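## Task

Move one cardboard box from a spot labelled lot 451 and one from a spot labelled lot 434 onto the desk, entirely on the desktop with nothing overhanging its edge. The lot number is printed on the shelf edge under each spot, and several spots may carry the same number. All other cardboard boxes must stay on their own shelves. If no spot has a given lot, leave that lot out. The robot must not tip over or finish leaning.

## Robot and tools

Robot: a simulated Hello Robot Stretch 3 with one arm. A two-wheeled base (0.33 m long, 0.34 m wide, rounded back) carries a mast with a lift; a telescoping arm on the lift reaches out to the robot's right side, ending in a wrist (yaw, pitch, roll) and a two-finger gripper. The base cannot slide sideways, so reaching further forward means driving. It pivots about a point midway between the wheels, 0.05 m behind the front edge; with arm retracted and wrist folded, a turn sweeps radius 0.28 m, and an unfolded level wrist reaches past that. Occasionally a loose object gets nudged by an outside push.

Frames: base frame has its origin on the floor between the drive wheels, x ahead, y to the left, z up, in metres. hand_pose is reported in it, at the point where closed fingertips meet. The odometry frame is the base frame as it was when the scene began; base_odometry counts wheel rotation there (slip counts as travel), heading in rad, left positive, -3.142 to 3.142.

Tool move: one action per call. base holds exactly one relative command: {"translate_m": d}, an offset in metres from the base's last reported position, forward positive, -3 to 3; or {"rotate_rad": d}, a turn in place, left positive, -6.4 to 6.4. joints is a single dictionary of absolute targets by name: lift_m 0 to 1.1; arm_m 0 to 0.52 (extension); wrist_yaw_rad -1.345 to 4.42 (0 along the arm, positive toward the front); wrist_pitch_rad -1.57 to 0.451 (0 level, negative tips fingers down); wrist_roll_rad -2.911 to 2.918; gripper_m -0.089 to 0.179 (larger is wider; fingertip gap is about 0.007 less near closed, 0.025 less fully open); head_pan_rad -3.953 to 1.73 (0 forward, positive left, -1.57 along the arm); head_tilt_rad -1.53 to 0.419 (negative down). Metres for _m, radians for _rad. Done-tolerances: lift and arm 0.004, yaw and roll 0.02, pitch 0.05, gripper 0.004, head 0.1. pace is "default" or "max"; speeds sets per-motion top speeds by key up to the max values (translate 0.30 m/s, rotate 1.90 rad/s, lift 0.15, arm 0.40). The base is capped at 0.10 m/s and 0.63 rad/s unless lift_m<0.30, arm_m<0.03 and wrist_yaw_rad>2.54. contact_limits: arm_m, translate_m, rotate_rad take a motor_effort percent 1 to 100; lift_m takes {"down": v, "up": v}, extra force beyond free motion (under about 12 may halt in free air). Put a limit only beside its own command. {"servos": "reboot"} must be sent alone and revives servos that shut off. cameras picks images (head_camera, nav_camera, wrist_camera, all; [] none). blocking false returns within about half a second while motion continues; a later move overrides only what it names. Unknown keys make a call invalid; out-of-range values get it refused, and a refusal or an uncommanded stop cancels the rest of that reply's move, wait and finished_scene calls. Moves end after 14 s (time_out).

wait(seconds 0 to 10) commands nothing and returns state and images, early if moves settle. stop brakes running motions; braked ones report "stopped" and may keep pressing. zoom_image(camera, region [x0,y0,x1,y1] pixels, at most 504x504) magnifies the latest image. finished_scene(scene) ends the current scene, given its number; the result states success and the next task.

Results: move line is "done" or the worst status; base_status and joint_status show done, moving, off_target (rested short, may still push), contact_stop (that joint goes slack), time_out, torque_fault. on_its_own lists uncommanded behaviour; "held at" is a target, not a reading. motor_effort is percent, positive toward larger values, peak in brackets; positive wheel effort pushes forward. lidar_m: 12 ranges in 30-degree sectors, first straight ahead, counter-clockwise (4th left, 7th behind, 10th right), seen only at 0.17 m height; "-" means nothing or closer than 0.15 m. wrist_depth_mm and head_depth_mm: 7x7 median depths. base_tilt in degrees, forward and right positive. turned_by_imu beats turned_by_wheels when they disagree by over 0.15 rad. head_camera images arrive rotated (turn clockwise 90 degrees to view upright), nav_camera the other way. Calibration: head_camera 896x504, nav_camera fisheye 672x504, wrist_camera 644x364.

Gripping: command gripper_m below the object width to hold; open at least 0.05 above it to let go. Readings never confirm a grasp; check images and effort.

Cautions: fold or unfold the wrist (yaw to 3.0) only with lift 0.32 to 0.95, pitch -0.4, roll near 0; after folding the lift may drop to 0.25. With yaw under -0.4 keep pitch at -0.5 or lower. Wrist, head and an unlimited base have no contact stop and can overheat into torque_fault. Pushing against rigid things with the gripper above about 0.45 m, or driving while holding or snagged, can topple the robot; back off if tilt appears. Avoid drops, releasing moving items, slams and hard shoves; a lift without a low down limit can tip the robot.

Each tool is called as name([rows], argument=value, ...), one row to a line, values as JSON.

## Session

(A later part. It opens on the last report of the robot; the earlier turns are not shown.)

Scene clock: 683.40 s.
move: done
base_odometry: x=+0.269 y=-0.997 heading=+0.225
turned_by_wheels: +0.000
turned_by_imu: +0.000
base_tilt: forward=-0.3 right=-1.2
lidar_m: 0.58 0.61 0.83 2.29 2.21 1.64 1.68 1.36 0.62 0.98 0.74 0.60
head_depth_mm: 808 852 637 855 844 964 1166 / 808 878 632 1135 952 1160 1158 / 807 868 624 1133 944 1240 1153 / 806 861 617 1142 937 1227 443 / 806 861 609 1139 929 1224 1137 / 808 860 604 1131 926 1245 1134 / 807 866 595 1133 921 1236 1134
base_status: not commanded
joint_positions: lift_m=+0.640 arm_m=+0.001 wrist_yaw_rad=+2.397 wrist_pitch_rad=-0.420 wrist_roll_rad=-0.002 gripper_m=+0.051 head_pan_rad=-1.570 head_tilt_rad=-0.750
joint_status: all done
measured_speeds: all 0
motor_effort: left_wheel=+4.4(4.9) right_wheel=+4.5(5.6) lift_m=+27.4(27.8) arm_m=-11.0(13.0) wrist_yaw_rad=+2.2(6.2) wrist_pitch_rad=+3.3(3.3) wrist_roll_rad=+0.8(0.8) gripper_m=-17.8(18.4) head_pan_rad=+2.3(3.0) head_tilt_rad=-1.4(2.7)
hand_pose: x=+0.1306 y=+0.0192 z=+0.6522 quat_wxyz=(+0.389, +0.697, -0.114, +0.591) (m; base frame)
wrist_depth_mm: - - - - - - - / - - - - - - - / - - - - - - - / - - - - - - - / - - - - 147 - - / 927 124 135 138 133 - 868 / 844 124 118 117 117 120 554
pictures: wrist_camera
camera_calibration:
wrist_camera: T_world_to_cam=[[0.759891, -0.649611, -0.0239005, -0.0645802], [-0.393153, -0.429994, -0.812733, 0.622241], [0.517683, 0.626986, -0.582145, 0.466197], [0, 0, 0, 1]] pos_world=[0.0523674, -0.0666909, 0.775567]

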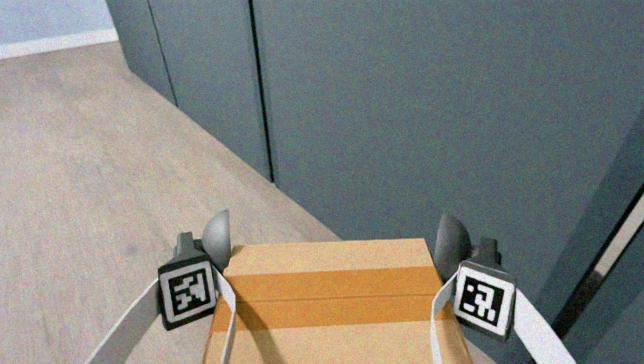

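move(base={"translate_m": -0.22}, cameras=[])

move(base={"rotate_rad": -1.6}, joints={"head_tilt_rad": -0.7}, cameras=[])

move(base={"translate_m": -1.3}, joints={"lift_m": 0.92}, cameras=["head_camera"])

move(base={"translate_m": -0.3}, cameras=["head_camera"])

Scene clock: 696.43 s.
move: done
base_odometry: x=+0.055 y=-1.046 heading=+0.225
turned_by_wheels: +0.000
turned_by_imu: +0.000
base_tilt: forward=-0.2 right=-1.2
lidar_m: 0.80 0.83 1.13 3.72 1.48 1.50 1.46 1.16 0.55 0.54 1.02 0.83
head_depth_mm: 432 481 552 1157 959 1251 1162 / 454 488 565 651 841 1243 1158 / 782 813 596 742 840 966 1145 / 807 861 617 1136 942 1198 442 / 809 862 612 1134 931 1220 1141 / 808 859 601 1142 928 1244 1136 / 809 861 597 1138 922 1239 1134
base_status: done
joint_positions: lift_m=+0.640 arm_m=+0.001 wrist_yaw_rad=+2.397 wrist_pitch_rad=-0.420 wrist_roll_rad=-0.002 gripper_m=+0.051 head_pan_rad=-1.570 head_tilt_rad=-0.750
joint_status: not commanded
measured_speeds: all 0
motor_effort: left_wheel=-7.2(12.1) right_wheel=-3.9(11.9) lift_m=+31.1(32.0) arm_m=-6.4(9.0) wrist_yaw_rad=+2.5(3.6) wrist_pitch_rad=+3.2(3.4) wrist_roll_rad=+0.6(0.8) gripper_m=-17.5(18.3) head_pan_rad=+2.5(3.3) head_tilt_rad=-1.5(2.8)
hand_pose: x=+0.1306 y=+0.0192 z=+0.6522 quat_wxyz=(+0.389, +0.697, -0.114, +0.591) (m; base frame)
wrist_depth_mm: - - - - - - - / - - - - - - - / - - - - - - - / - - - - - - - / - - - - 151 - - / 966 124 135 138 133 - 736 / 838 124 118 117 117 757 782
pictures: none
No camera images: "cameras" was empty.

Scene clock: 700.07 s.
move: done
base_odometry: x=+0.055 y=-1.046 heading=-1.374
turned_by_wheels: -1.600
turned_by_imu: -1.575
base_tilt: forward=-0.2 right=-1.2
lidar_m: 0.53 1.01 0.83 0.80 0.83 1.12 3.71 1.49 1.48 1.46 1.16 0.55
head_depth_mm: 1222 1356 1540 1799 1707 1400 1191 / 1216 1356 1539 1781 1684 1393 1180 / 1215 1346 1539 1789 1672 1381 1175 / 1214 1356 1534 1781 1682 1380 1172 / 1208 1364 1524 1768 1641 1373 1166 / 1212 1360 1539 1795 1646 1360 1163 / 1221 1365 1546 1779 1626 1360 1159
base_status: done
joint_positions: lift_m=+0.640 arm_m=+0.001 wrist_yaw_rad=+2.397 wrist_pitch_rad=-0.420 wrist_roll_rad=-0.002 gripper_m=+0.051 head_pan_rad=-1.570 head_tilt_rad=-0.700
joint_status: all done
measured_speeds: all 0
motor_effort: left_wheel=+8.7(11.6) right_wheel=-10.5(13.7) lift_m=+31.3(32.3) arm_m=-11.7(11.8) wrist_yaw_rad=+2.3(3.6) wrist_pitch_rad=+3.2(3.4) wrist_roll_rad=+0.5(0.8) gripper_m=-17.4(18.2) head_pan_rad=+2.5(3.0) head_tilt_rad=+3.2(4.3)
hand_pose: x=+0.1306 y=+0.0192 z=+0.6522 quat_wxyz=(+0.389, +0.697, -0.114, +0.591) (m; base frame)
wrist_depth_mm: 642 - - - - - - / 720 - - - - - - / 790 - - - - - - / - 876 - - - - - / - 981 - - 151 - - / - 122 135 138 133 - - / 824 124 118 117 117 117 -
pictures: none
No camera images: "cameras" was empty.

Scene clock: 714.20 s.
move: done
base_odometry: x=-0.199 y=+0.229 heading=-1.374
turned_by_wheels: +0.000
turned_by_imu: -0.001
base_tilt: forward=-0.3 right=-1.2
lidar_m: 1.82 1.13 0.82 0.78 0.81 1.09 2.46 2.16 0.89 0.89 1.55 2.07
head_depth_mm: 1250 1397 1342 1009 1705 - 1134 / 1246 1395 1327 999 1742 - 1131 / 1241 1385 1313 991 1620 - - / 1241 1395 1299 979 1713 - - / 1243 1387 1272 974 1651 - 1159 / 1241 1385 1269 961 1583 1332 1156 / 1246 1381 1529 954 1638 1349 1154
base_status: done
joint_positions: lift_m=+0.920 arm_m=+0.001 wrist_yaw_rad=+2.397 wrist_pitch_rad=-0.420 wrist_roll_rad=-0.002 gripper_m=+0.051 head_pan_rad=-1.570 head_tilt_rad=-0.700
joint_status: all done
measured_speeds: all 0
motor_effort: left_wheel=-5.1(9.9) right_wheel=-6.4(15.0) lift_m=+25.1(34.8) arm_m=-0.5(13.3) wrist_yaw_rad=+3.1(3.7) wrist_pitch_rad=+3.3(3.5) wrist_roll_rad=+0.7(0.9) gripper_m=-17.9(18.3) head_pan_rad=+2.1(3.1) head_tilt_rad=+1.4(3.3)
hand_pose: x=+0.1306 y=+0.0192 z=+0.9321 quat_wxyz=(+0.389, +0.697, -0.113, +0.591) (m; base frame)
wrist_depth_mm: - - - - - - - / - - 893 - - - - / - - - - - - - / - - - - - - - / - - - - 156 - - / - - 135 138 133 - - / - 124 118 117 117 - -
pictures: head_camera (sideways)
camera_calibration:
head_camera: T_world_to_cam=[[-0.0468185, 0.602479, -0.796761, 1.05221], [0.997496, -0.014134, -0.0693015, 0.0837088], [-0.0530141, -0.79801, -0.600308, 0.7371], [0, 0, 0, 1]] pos_world=[0.00484029, -0.0445365, 1.28665]

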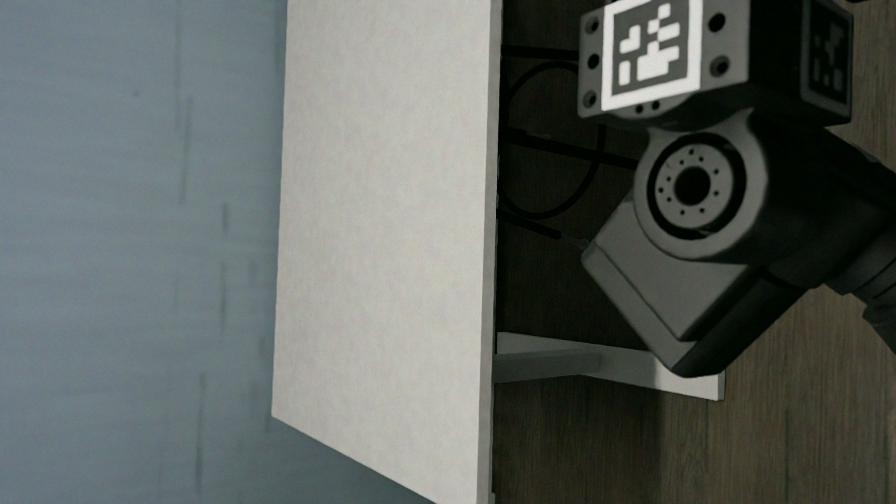

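Scene clock: 718.33 s.
move: done
base_odometry: x=-0.258 y=+0.523 heading=-1.374
turned_by_wheels: +0.000
turned_by_imu: +0.000
base_tilt: forward=-0.4 right=-1.1
lidar_m: 2.12 1.12 0.81 0.78 0.80 1.09 2.16 2.17 1.27 0.85 1.16 2.08
head_depth_mm: 1256 1404 1347 971 1763 - 1135 / 1248 1388 1327 1000 1739 - 1135 / 1254 1396 1312 986 1630 - - / 1253 1392 1293 980 1710 - - / 1249 1394 1282 971 1552 - 1169 / 1246 1392 1258 962 1638 1354 1162 / 1245 1387 1248 954 1535 1352 1154
base_status: done
joint_positions: lift_m=+0.920 arm_m=+0.001 wrist_yaw_rad=+2.397 wrist_pitch_rad=-0.420 wrist_roll_rad=-0.002 gripper_m=+0.051 head_pan_rad=-1.570 head_tilt_rad=-0.700
joint_status: not commanded
measured_speeds: all 0
motor_effort: left_wheel=-4.6(11.5) right_wheel=-7.5(14.5) lift_m=+25.0(25.6) arm_m=+3.2(3.5) wrist_yaw_rad=+1.2(3.6) wrist_pitch_rad=+3.4(3.5) wrist_roll_rad=+0.6(0.8) gripper_m=-17.8(18.4) head_pan_rad=+1.8(2.8) head_tilt_rad=+1.4(1.9)
hand_pose: x=+0.1306 y=+0.0192 z=+0.9321 quat_wxyz=(+0.389, +0.697, -0.113, +0.591) (m; base frame)
wrist_depth_mm: - - - - - - - / - - - - - - - / - - - - - - - / - - - - - - - / - - - - 156 - - / - - 135 138 134 - - / - 124 118 117 117 - -
pictures: head_camera (sideways)
camera_calibration:
head_camera: T_world_to_cam=[[-0.0468185, 0.602479, -0.796761, 1.05221], [0.997496, -0.014134, -0.0693015, 0.0837088], [-0.0530141, -0.79801, -0.600308, 0.7371], [0, 0, 0, 1]] pos_world=[0.00484029, -0.0445365, 1.28665]

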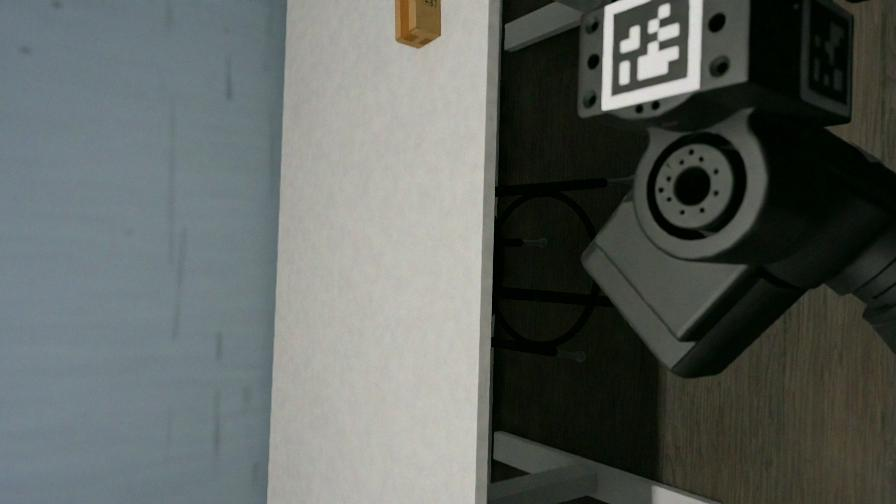

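move(joints={"wrist_yaw_rad": 0.0}, cameras=[])

move(joints={"arm_m": 0.5}, cameras=[])

move(joints={"lift_m": 0.77}, cameras=[])

move(joints={"lift_m": 0.736}, speeds={"lift_m": 0.02}, contact_limits={"lift_m": {"down": 13}}, cameras=["head_camera"])

Scene clock: 729.83 s.
move: done
base_odometry: x=-0.258 y=+0.523 heading=-1.374
turned_by_wheels: +0.000
turned_by_imu: +0.000
base_tilt: forward=-0.3 right=-1.3
lidar_m: 2.12 1.12 0.81 0.78 0.80 1.09 2.16 2.17 1.27 0.85 1.17 2.08
head_depth_mm: 1256 1399 1347 975 1751 - - / 1247 1393 1332 1001 1744 - - / 1255 1395 1313 989 1587 - - / 1248 1392 1294 979 1767 314 - / 1250 1388 1278 972 1516 1333 1162 / 1247 1395 1261 958 1647 1365 1161 / 1246 1387 1250 953 1541 1344 1156
base_status: not commanded
joint_positions: lift_m=+0.920 arm_m=+0.001 wrist_yaw_rad=+0.003 wrist_pitch_rad=-0.420 wrist_roll_rad=-0.002 gripper_m=+0.051 head_pan_rad=-1.570 head_tilt_rad=-0.700
joint_status: all done
measured_speeds: all 0
motor_effort: left_wheel=-4.8(5.0) right_wheel=-8.0(8.5) lift_m=+25.8(26.3) arm_m=+7.5(8.1) wrist_yaw_rad=-3.4(5.9) wrist_pitch_rad=+3.3(3.4) wrist_roll_rad=+0.6(0.8) gripper_m=-17.8(18.4) head_pan_rad=+2.1(2.4) head_tilt_rad=-0.4(1.0)
hand_pose: x=-0.0208 y=-0.3696 z=+0.9321 quat_wxyz=(+0.693, +0.149, -0.690, -0.147) (m; base frame)
wrist_depth_mm: - - - - - - - / - - - - - - - / - - - - - 653 - / - - - - - - - / - - - - 152 - - / - 124 135 139 134 - - / - 124 118 117 117 - -
pictures: none
No camera images: "cameras" was empty.

Scene clock: 734.70 s.
move: done
base_odometry: x=-0.258 y=+0.523 heading=-1.374
turned_by_wheels: +0.000
turned_by_imu: +0.000
base_tilt: forward=-0.2 right=-1.2
lidar_m: 2.12 1.12 0.81 0.78 0.80 1.09 2.16 2.17 1.27 0.85 1.16 2.08
head_depth_mm: 1259 1404 1271 292 - 1370 1193 / 1249 1356 382 925 1697 1387 1182 / 1251 583 1133 989 1623 1372 1175 / 1253 1344 817 980 1655 1372 1172 / 1244 1389 1271 976 1553 1367 1164 / 1248 1385 1256 960 1637 1352 1156 / 1240 1389 1246 952 1538 1345 1156
base_status: not commanded
joint_positions: lift_m=+0.920 arm_m=+0.500 wrist_yaw_rad=+0.003 wrist_pitch_rad=-0.421 wrist_roll_rad=-0.002 gripper_m=+0.051 head_pan_rad=-1.570 head_tilt_rad=-0.700
joint_status: all done
measured_speeds: all 0
motor_effort: left_wheel=-4.4(5.2) right_wheel=-7.8(8.7) lift_m=+25.9(26.6) arm_m=+12.8(15.5) wrist_yaw_rad=-2.8(4.6) wrist_pitch_rad=+3.3(3.5) wrist_roll_rad=+0.6(0.8) gripper_m=-17.9(18.2) head_pan_rad=+2.1(2.6) head_tilt_rad=-0.8(1.0)
hand_pose: x=-0.0208 y=-0.8690 z=+0.9321 quat_wxyz=(+0.693, +0.149, -0.690, -0.147) (m; base frame)
wrist_depth_mm: - - - - - - - / - - - - - - - / - - - - - - - / - - - - - - - / - - 148 147 147 - - / - - 135 139 133 - - / - 92 118 117 117 117 -
pictures: none
No camera images: "cameras" was empty.

Scene clock: 736.90 s.
move: done
base_odometry: x=-0.258 y=+0.523 heading=-1.374
turned_by_wheels: +0.000
turned_by_imu: +0.000
base_tilt: forward=-0.3 right=-1.1
lidar_m: 2.12 1.12 0.81 0.78 0.80 1.08 2.16 2.17 1.27 0.85 1.17 2.08
head_depth_mm: 1259 1402 1341 971 1687 346 290 / 1249 1398 1326 922 405 337 1111 / 1250 1392 1307 668 1617 1380 1170 / 1250 1393 1295 902 1665 1369 1165 / 1249 1394 1280 972 1553 1365 1169 / 1236 1384 1265 966 1648 1357 1160 / 1242 1383 1246 955 1533 1350 1150
base_status: not commanded
joint_positions: lift_m=+0.770 arm_m=+0.500 wrist_yaw_rad=+0.003 wrist_pitch_rad=-0.421 wrist_roll_rad=-0.002 gripper_m=+0.051 head_pan_rad=-1.570 head_tilt_rad=-0.700
joint_status: all done
measured_speeds: all 0
motor_effort: left_wheel=-4.5(5.1) right_wheel=-7.3(8.6) lift_m=+24.3(26.5) arm_m=+8.9(13.1) wrist_yaw_rad=-3.3(4.8) wrist_pitch_rad=+3.4(3.5) wrist_roll_rad=+0.6(0.8) gripper_m=-17.8(18.4) head_pan_rad=+1.2(2.6) head_tilt_rad=-0.6(1.5)
hand_pose: x=-0.0208 y=-0.8690 z=+0.7821 quat_wxyz=(+0.693, +0.149, -0.690, -0.147) (m; base frame)
wrist_depth_mm: - - - - - - - / - - - - - - - / - - - - - - - / - - - - - - - / - - 148 147 147 - - / - - 134 138 133 - - / - 92 118 117 117 117 -
pictures: none
No camera images: "cameras" was empty.

Scene clock: 739.00 s.
move: done
base_odometry: x=-0.258 y=+0.523 heading=-1.374
turned_by_wheels: +0.000
turned_by_imu: +0.000
base_tilt: forward=-0.2 right=-1.3
lidar_m: 2.12 1.12 0.81 0.78 0.80 1.09 2.16 2.18 1.27 0.86 1.17 2.08
head_depth_mm: 1259 1396 1344 977 1697 1394 316 / 1249 1397 1335 959 456 362 322 / 1245 1389 1314 669 1538 1389 1180 / 1251 1393 1296 887 1667 1375 1172 / 1250 1393 1281 974 1561 1358 1165 / 1246 1394 1259 962 1650 1358 1156 / 1250 1384 1250 956 1538 1352 1156
base_status: not commanded
joint_positions: lift_m=+0.736 arm_m=+0.500 wrist_yaw_rad=+0.003 wrist_pitch_rad=-0.368 wrist_roll_rad=-0.002 gripper_m=+0.051 head_pan_rad=-1.570 head_tilt_rad=-0.700
joint_status: all done
measured_speeds: all 0
motor_effort: left_wheel=-4.5(5.0) right_wheel=-7.8(8.8) lift_m=+18.5(26.3) arm_m=+5.8(9.1) wrist_yaw_rad=-4.0(5.0) wrist_pitch_rad=-6.3(6.7) wrist_roll_rad=+0.4(0.9) gripper_m=-17.6(18.4) head_pan_rad=+2.1(2.4) head_tilt_rad=-0.9(1.9)
contact_limits: lift_m down 13 (down: maximum 72; up: maximum 65)
hand_pose: x=-0.0208 y=-0.8754 z=+0.7600 quat_wxyz=(+0.696, +0.131, -0.694, -0.129) (m; base frame)
wrist_depth_mm: - - - - - - - / - - - - - - - / - - - - - - - / - - - - - - - / - - 149 149 148 - - / - - 131 139 133 - - / - - 116 116 116 - -
pictures: head_camera (sideways)
camera_calibration:
head_camera: T_world_to_cam=[[-0.0468185, 0.602479, -0.796761, 1.05221], [0.997496, -0.014134, -0.0693015, 0.0837088], [-0.0530141, -0.79801, -0.600308, 0.7371], [0, 0, 0, 1]] pos_world=[0.00484029, -0.0445365, 1.28665]

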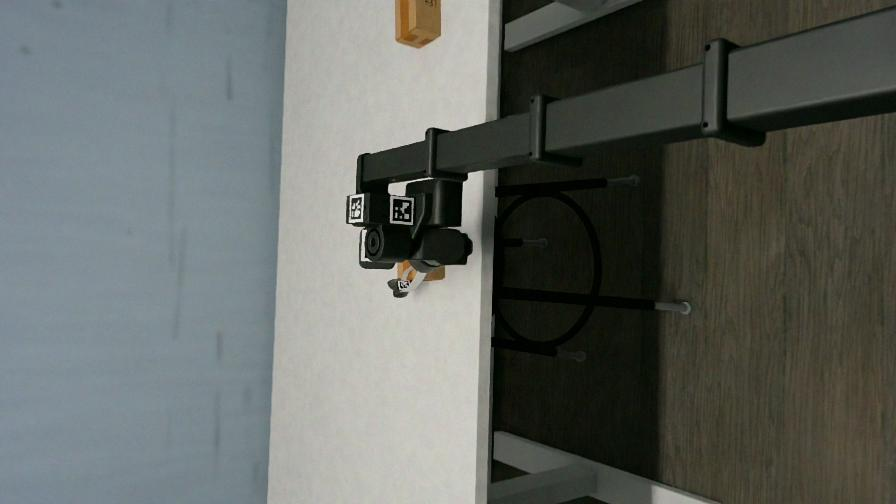

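move(joints={"gripper_m": 0.179}, cameras=[])

move(joints={"lift_m": 0.9}, cameras=[])

move(joints={"arm_m": 0.0}, cameras=["head_camera"])

Scene clock: 747.27 s.
move: done
base_odometry: x=-0.258 y=+0.523 heading=-1.374
turned_by_wheels: +0.000
turned_by_imu: +0.000
base_tilt: forward=-0.3 right=-1.3
lidar_m: 2.12 1.12 0.81 0.78 0.80 1.09 2.16 2.18 1.27 0.85 1.17 2.08
head_depth_mm: 1249 1402 1341 970 1707 1403 316 / 1248 1397 1327 965 456 361 322 / 1245 1400 1309 669 1531 1380 1182 / 1245 1394 1305 881 1661 1366 1170 / 1249 1384 1277 963 1560 1362 1159 / 1240 1396 1263 964 1645 1358 1162 / 1240 1382 1245 955 1536 1346 1150
base_status: not commanded
joint_positions: lift_m=+0.736 arm_m=+0.500 wrist_yaw_rad=+0.001 wrist_pitch_rad=-0.412 wrist_roll_rad=-0.003 gripper_m=+0.179 head_pan_rad=-1.570 head_tilt_rad=-0.700
joint_status: all done
measured_speeds: all 0
motor_effort: left_wheel=-4.1(4.8) right_wheel=-7.7(8.4) lift_m=+24.4(24.6) arm_m=-1.4(1.6) wrist_yaw_rad=-1.6(4.2) wrist_pitch_rad=+1.8(6.5) wrist_roll_rad=+0.9(1.2) gripper_m=+0.7(83.2) head_pan_rad=+1.6(2.7) head_tilt_rad=-1.1(2.5)
contact_limits: lift_m down 13 (down: maximum 72; up: maximum 65)
hand_pose: x=-0.0213 y=-0.8701 z=+0.7501 quat_wxyz=(+0.693, +0.145, -0.691, -0.144) (m; base frame)
wrist_depth_mm: - - - - - - - / - - - - - - - / - - - - - - - / - - - - - - - / - 142 142 142 141 - - / - 126 121 124 120 - - / - - 106 107 108 - 105
pictures: none
No camera images: "cameras" was empty.

Scene clock: 749.60 s.
move: done
base_odometry: x=-0.258 y=+0.523 heading=-1.374
turned_by_wheels: +0.000
turned_by_imu: +0.000
base_tilt: forward=-0.4 right=-1.2
lidar_m: 2.11 1.12 0.81 0.78 0.80 1.08 2.16 2.17 1.27 0.85 1.16 2.08
head_depth_mm: 1253 1403 1340 305 - 1363 1191 / 1252 1376 431 384 1651 1388 1187 / 1249 1328 608 988 1625 1383 1177 / 1244 1366 699 937 1657 1368 1165 / 1250 1383 1276 972 1558 1362 1164 / 1240 1392 1260 960 1650 1353 1159 / 1241 1381 1246 955 1537 1344 1157
base_status: not commanded
joint_positions: lift_m=+0.900 arm_m=+0.500 wrist_yaw_rad=+0.001 wrist_pitch_rad=-0.413 wrist_roll_rad=-0.003 gripper_m=+0.179 head_pan_rad=-1.570 head_tilt_rad=-0.700
joint_status: all done
measured_speeds: all 0
motor_effort: left_wheel=-4.3(4.6) right_wheel=-7.2(8.0) lift_m=+31.3(33.8) arm_m=-4.9(5.1) wrist_yaw_rad=-1.2(2.8) wrist_pitch_rad=+1.8(2.0) wrist_roll_rad=+1.0(1.1) gripper_m=+0.8(1.1) head_pan_rad=+1.9(2.4) head_tilt_rad=-2.2(2.3)
hand_pose: x=-0.0213 y=-0.8700 z=+0.9139 quat_wxyz=(+0.693, +0.146, -0.691, -0.145) (m; base frame)
wrist_depth_mm: - - - - - - - / - - - - - - - / - - - - - - - / - - - - - - - / - 142 - - - - - / - 126 - - - - - / - - - - - - 105
pictures: none
No camera images: "cameras" was empty.

Scene clock: 754.47 s.
move: done
base_odometry: x=-0.258 y=+0.523 heading=-1.374
turned_by_wheels: +0.000
turned_by_imu: +0.000
base_tilt: forward=-0.4 right=-1.0
lidar_m: 2.12 1.12 0.81 0.78 0.80 1.08 2.16 2.18 1.27 0.86 1.17 2.08
head_depth_mm: 1253 1400 1341 973 1708 - - / 1249 1401 1323 1000 1692 - - / 1253 1394 1308 986 1580 292 - / 1248 1389 1295 933 290 291 - / 1249 1383 1276 972 1518 1331 1165 / 1246 1396 1264 964 1632 1356 1163 / 1242 1393 1238 958 1530 1350 1157
base_status: not commanded
joint_positions: lift_m=+0.900 arm_m=+0.001 wrist_yaw_rad=+0.001 wrist_pitch_rad=-0.413 wrist_roll_rad=-0.003 gripper_m=+0.179 head_pan_rad=-1.570 head_tilt_rad=-0.700
joint_status: all done
measured_speeds: all 0
motor_effort: left_wheel=-3.9(4.8) right_wheel=-7.3(8.0) lift_m=+24.9(31.1) arm_m=-12.5(15.5) wrist_yaw_rad=-1.6(3.5) wrist_pitch_rad=+1.9(2.0) wrist_roll_rad=+0.8(1.2) gripper_m=+0.7(1.2) head_pan_rad=+1.8(2.2) head_tilt_rad=-2.2(3.0)
hand_pose: x=-0.0213 y=-0.3706 z=+0.9138 quat_wxyz=(+0.693, +0.146, -0.691, -0.145) (m; base frame)
wrist_depth_mm: - - - - - - - / - - - - - - - / - - - 616 - 635 - / - - - - - - - / - - - - - - - / 122 - - - - - - / - - - - - - 105
pictures: head_camera (sideways)
camera_calibration:
head_camera: T_world_to_cam=[[-0.0468185, 0.602479, -0.796761, 1.05221], [0.997496, -0.014134, -0.0693015, 0.0837088], [-0.0530141, -0.79801, -0.600308, 0.7371], [0, 0, 0, 1]] pos_world=[0.00484029, -0.0445365, 1.28665]

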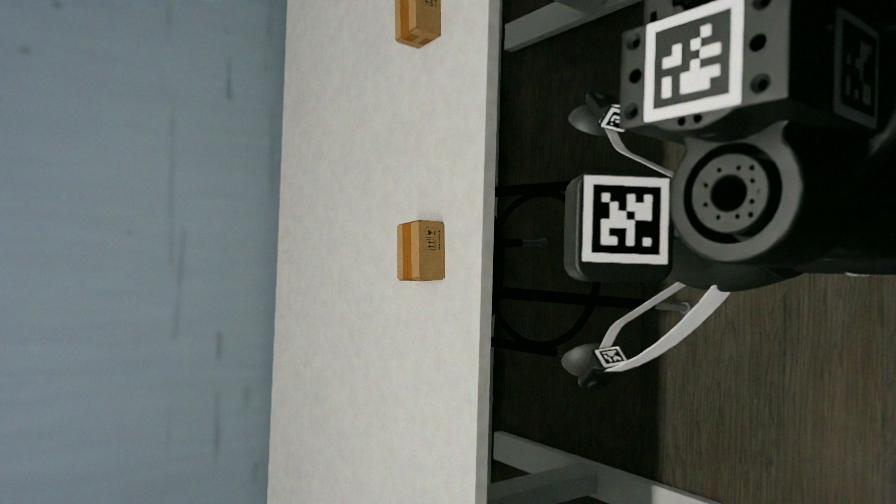

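finished_scene(scene=2)

The scene is finished: the task was done.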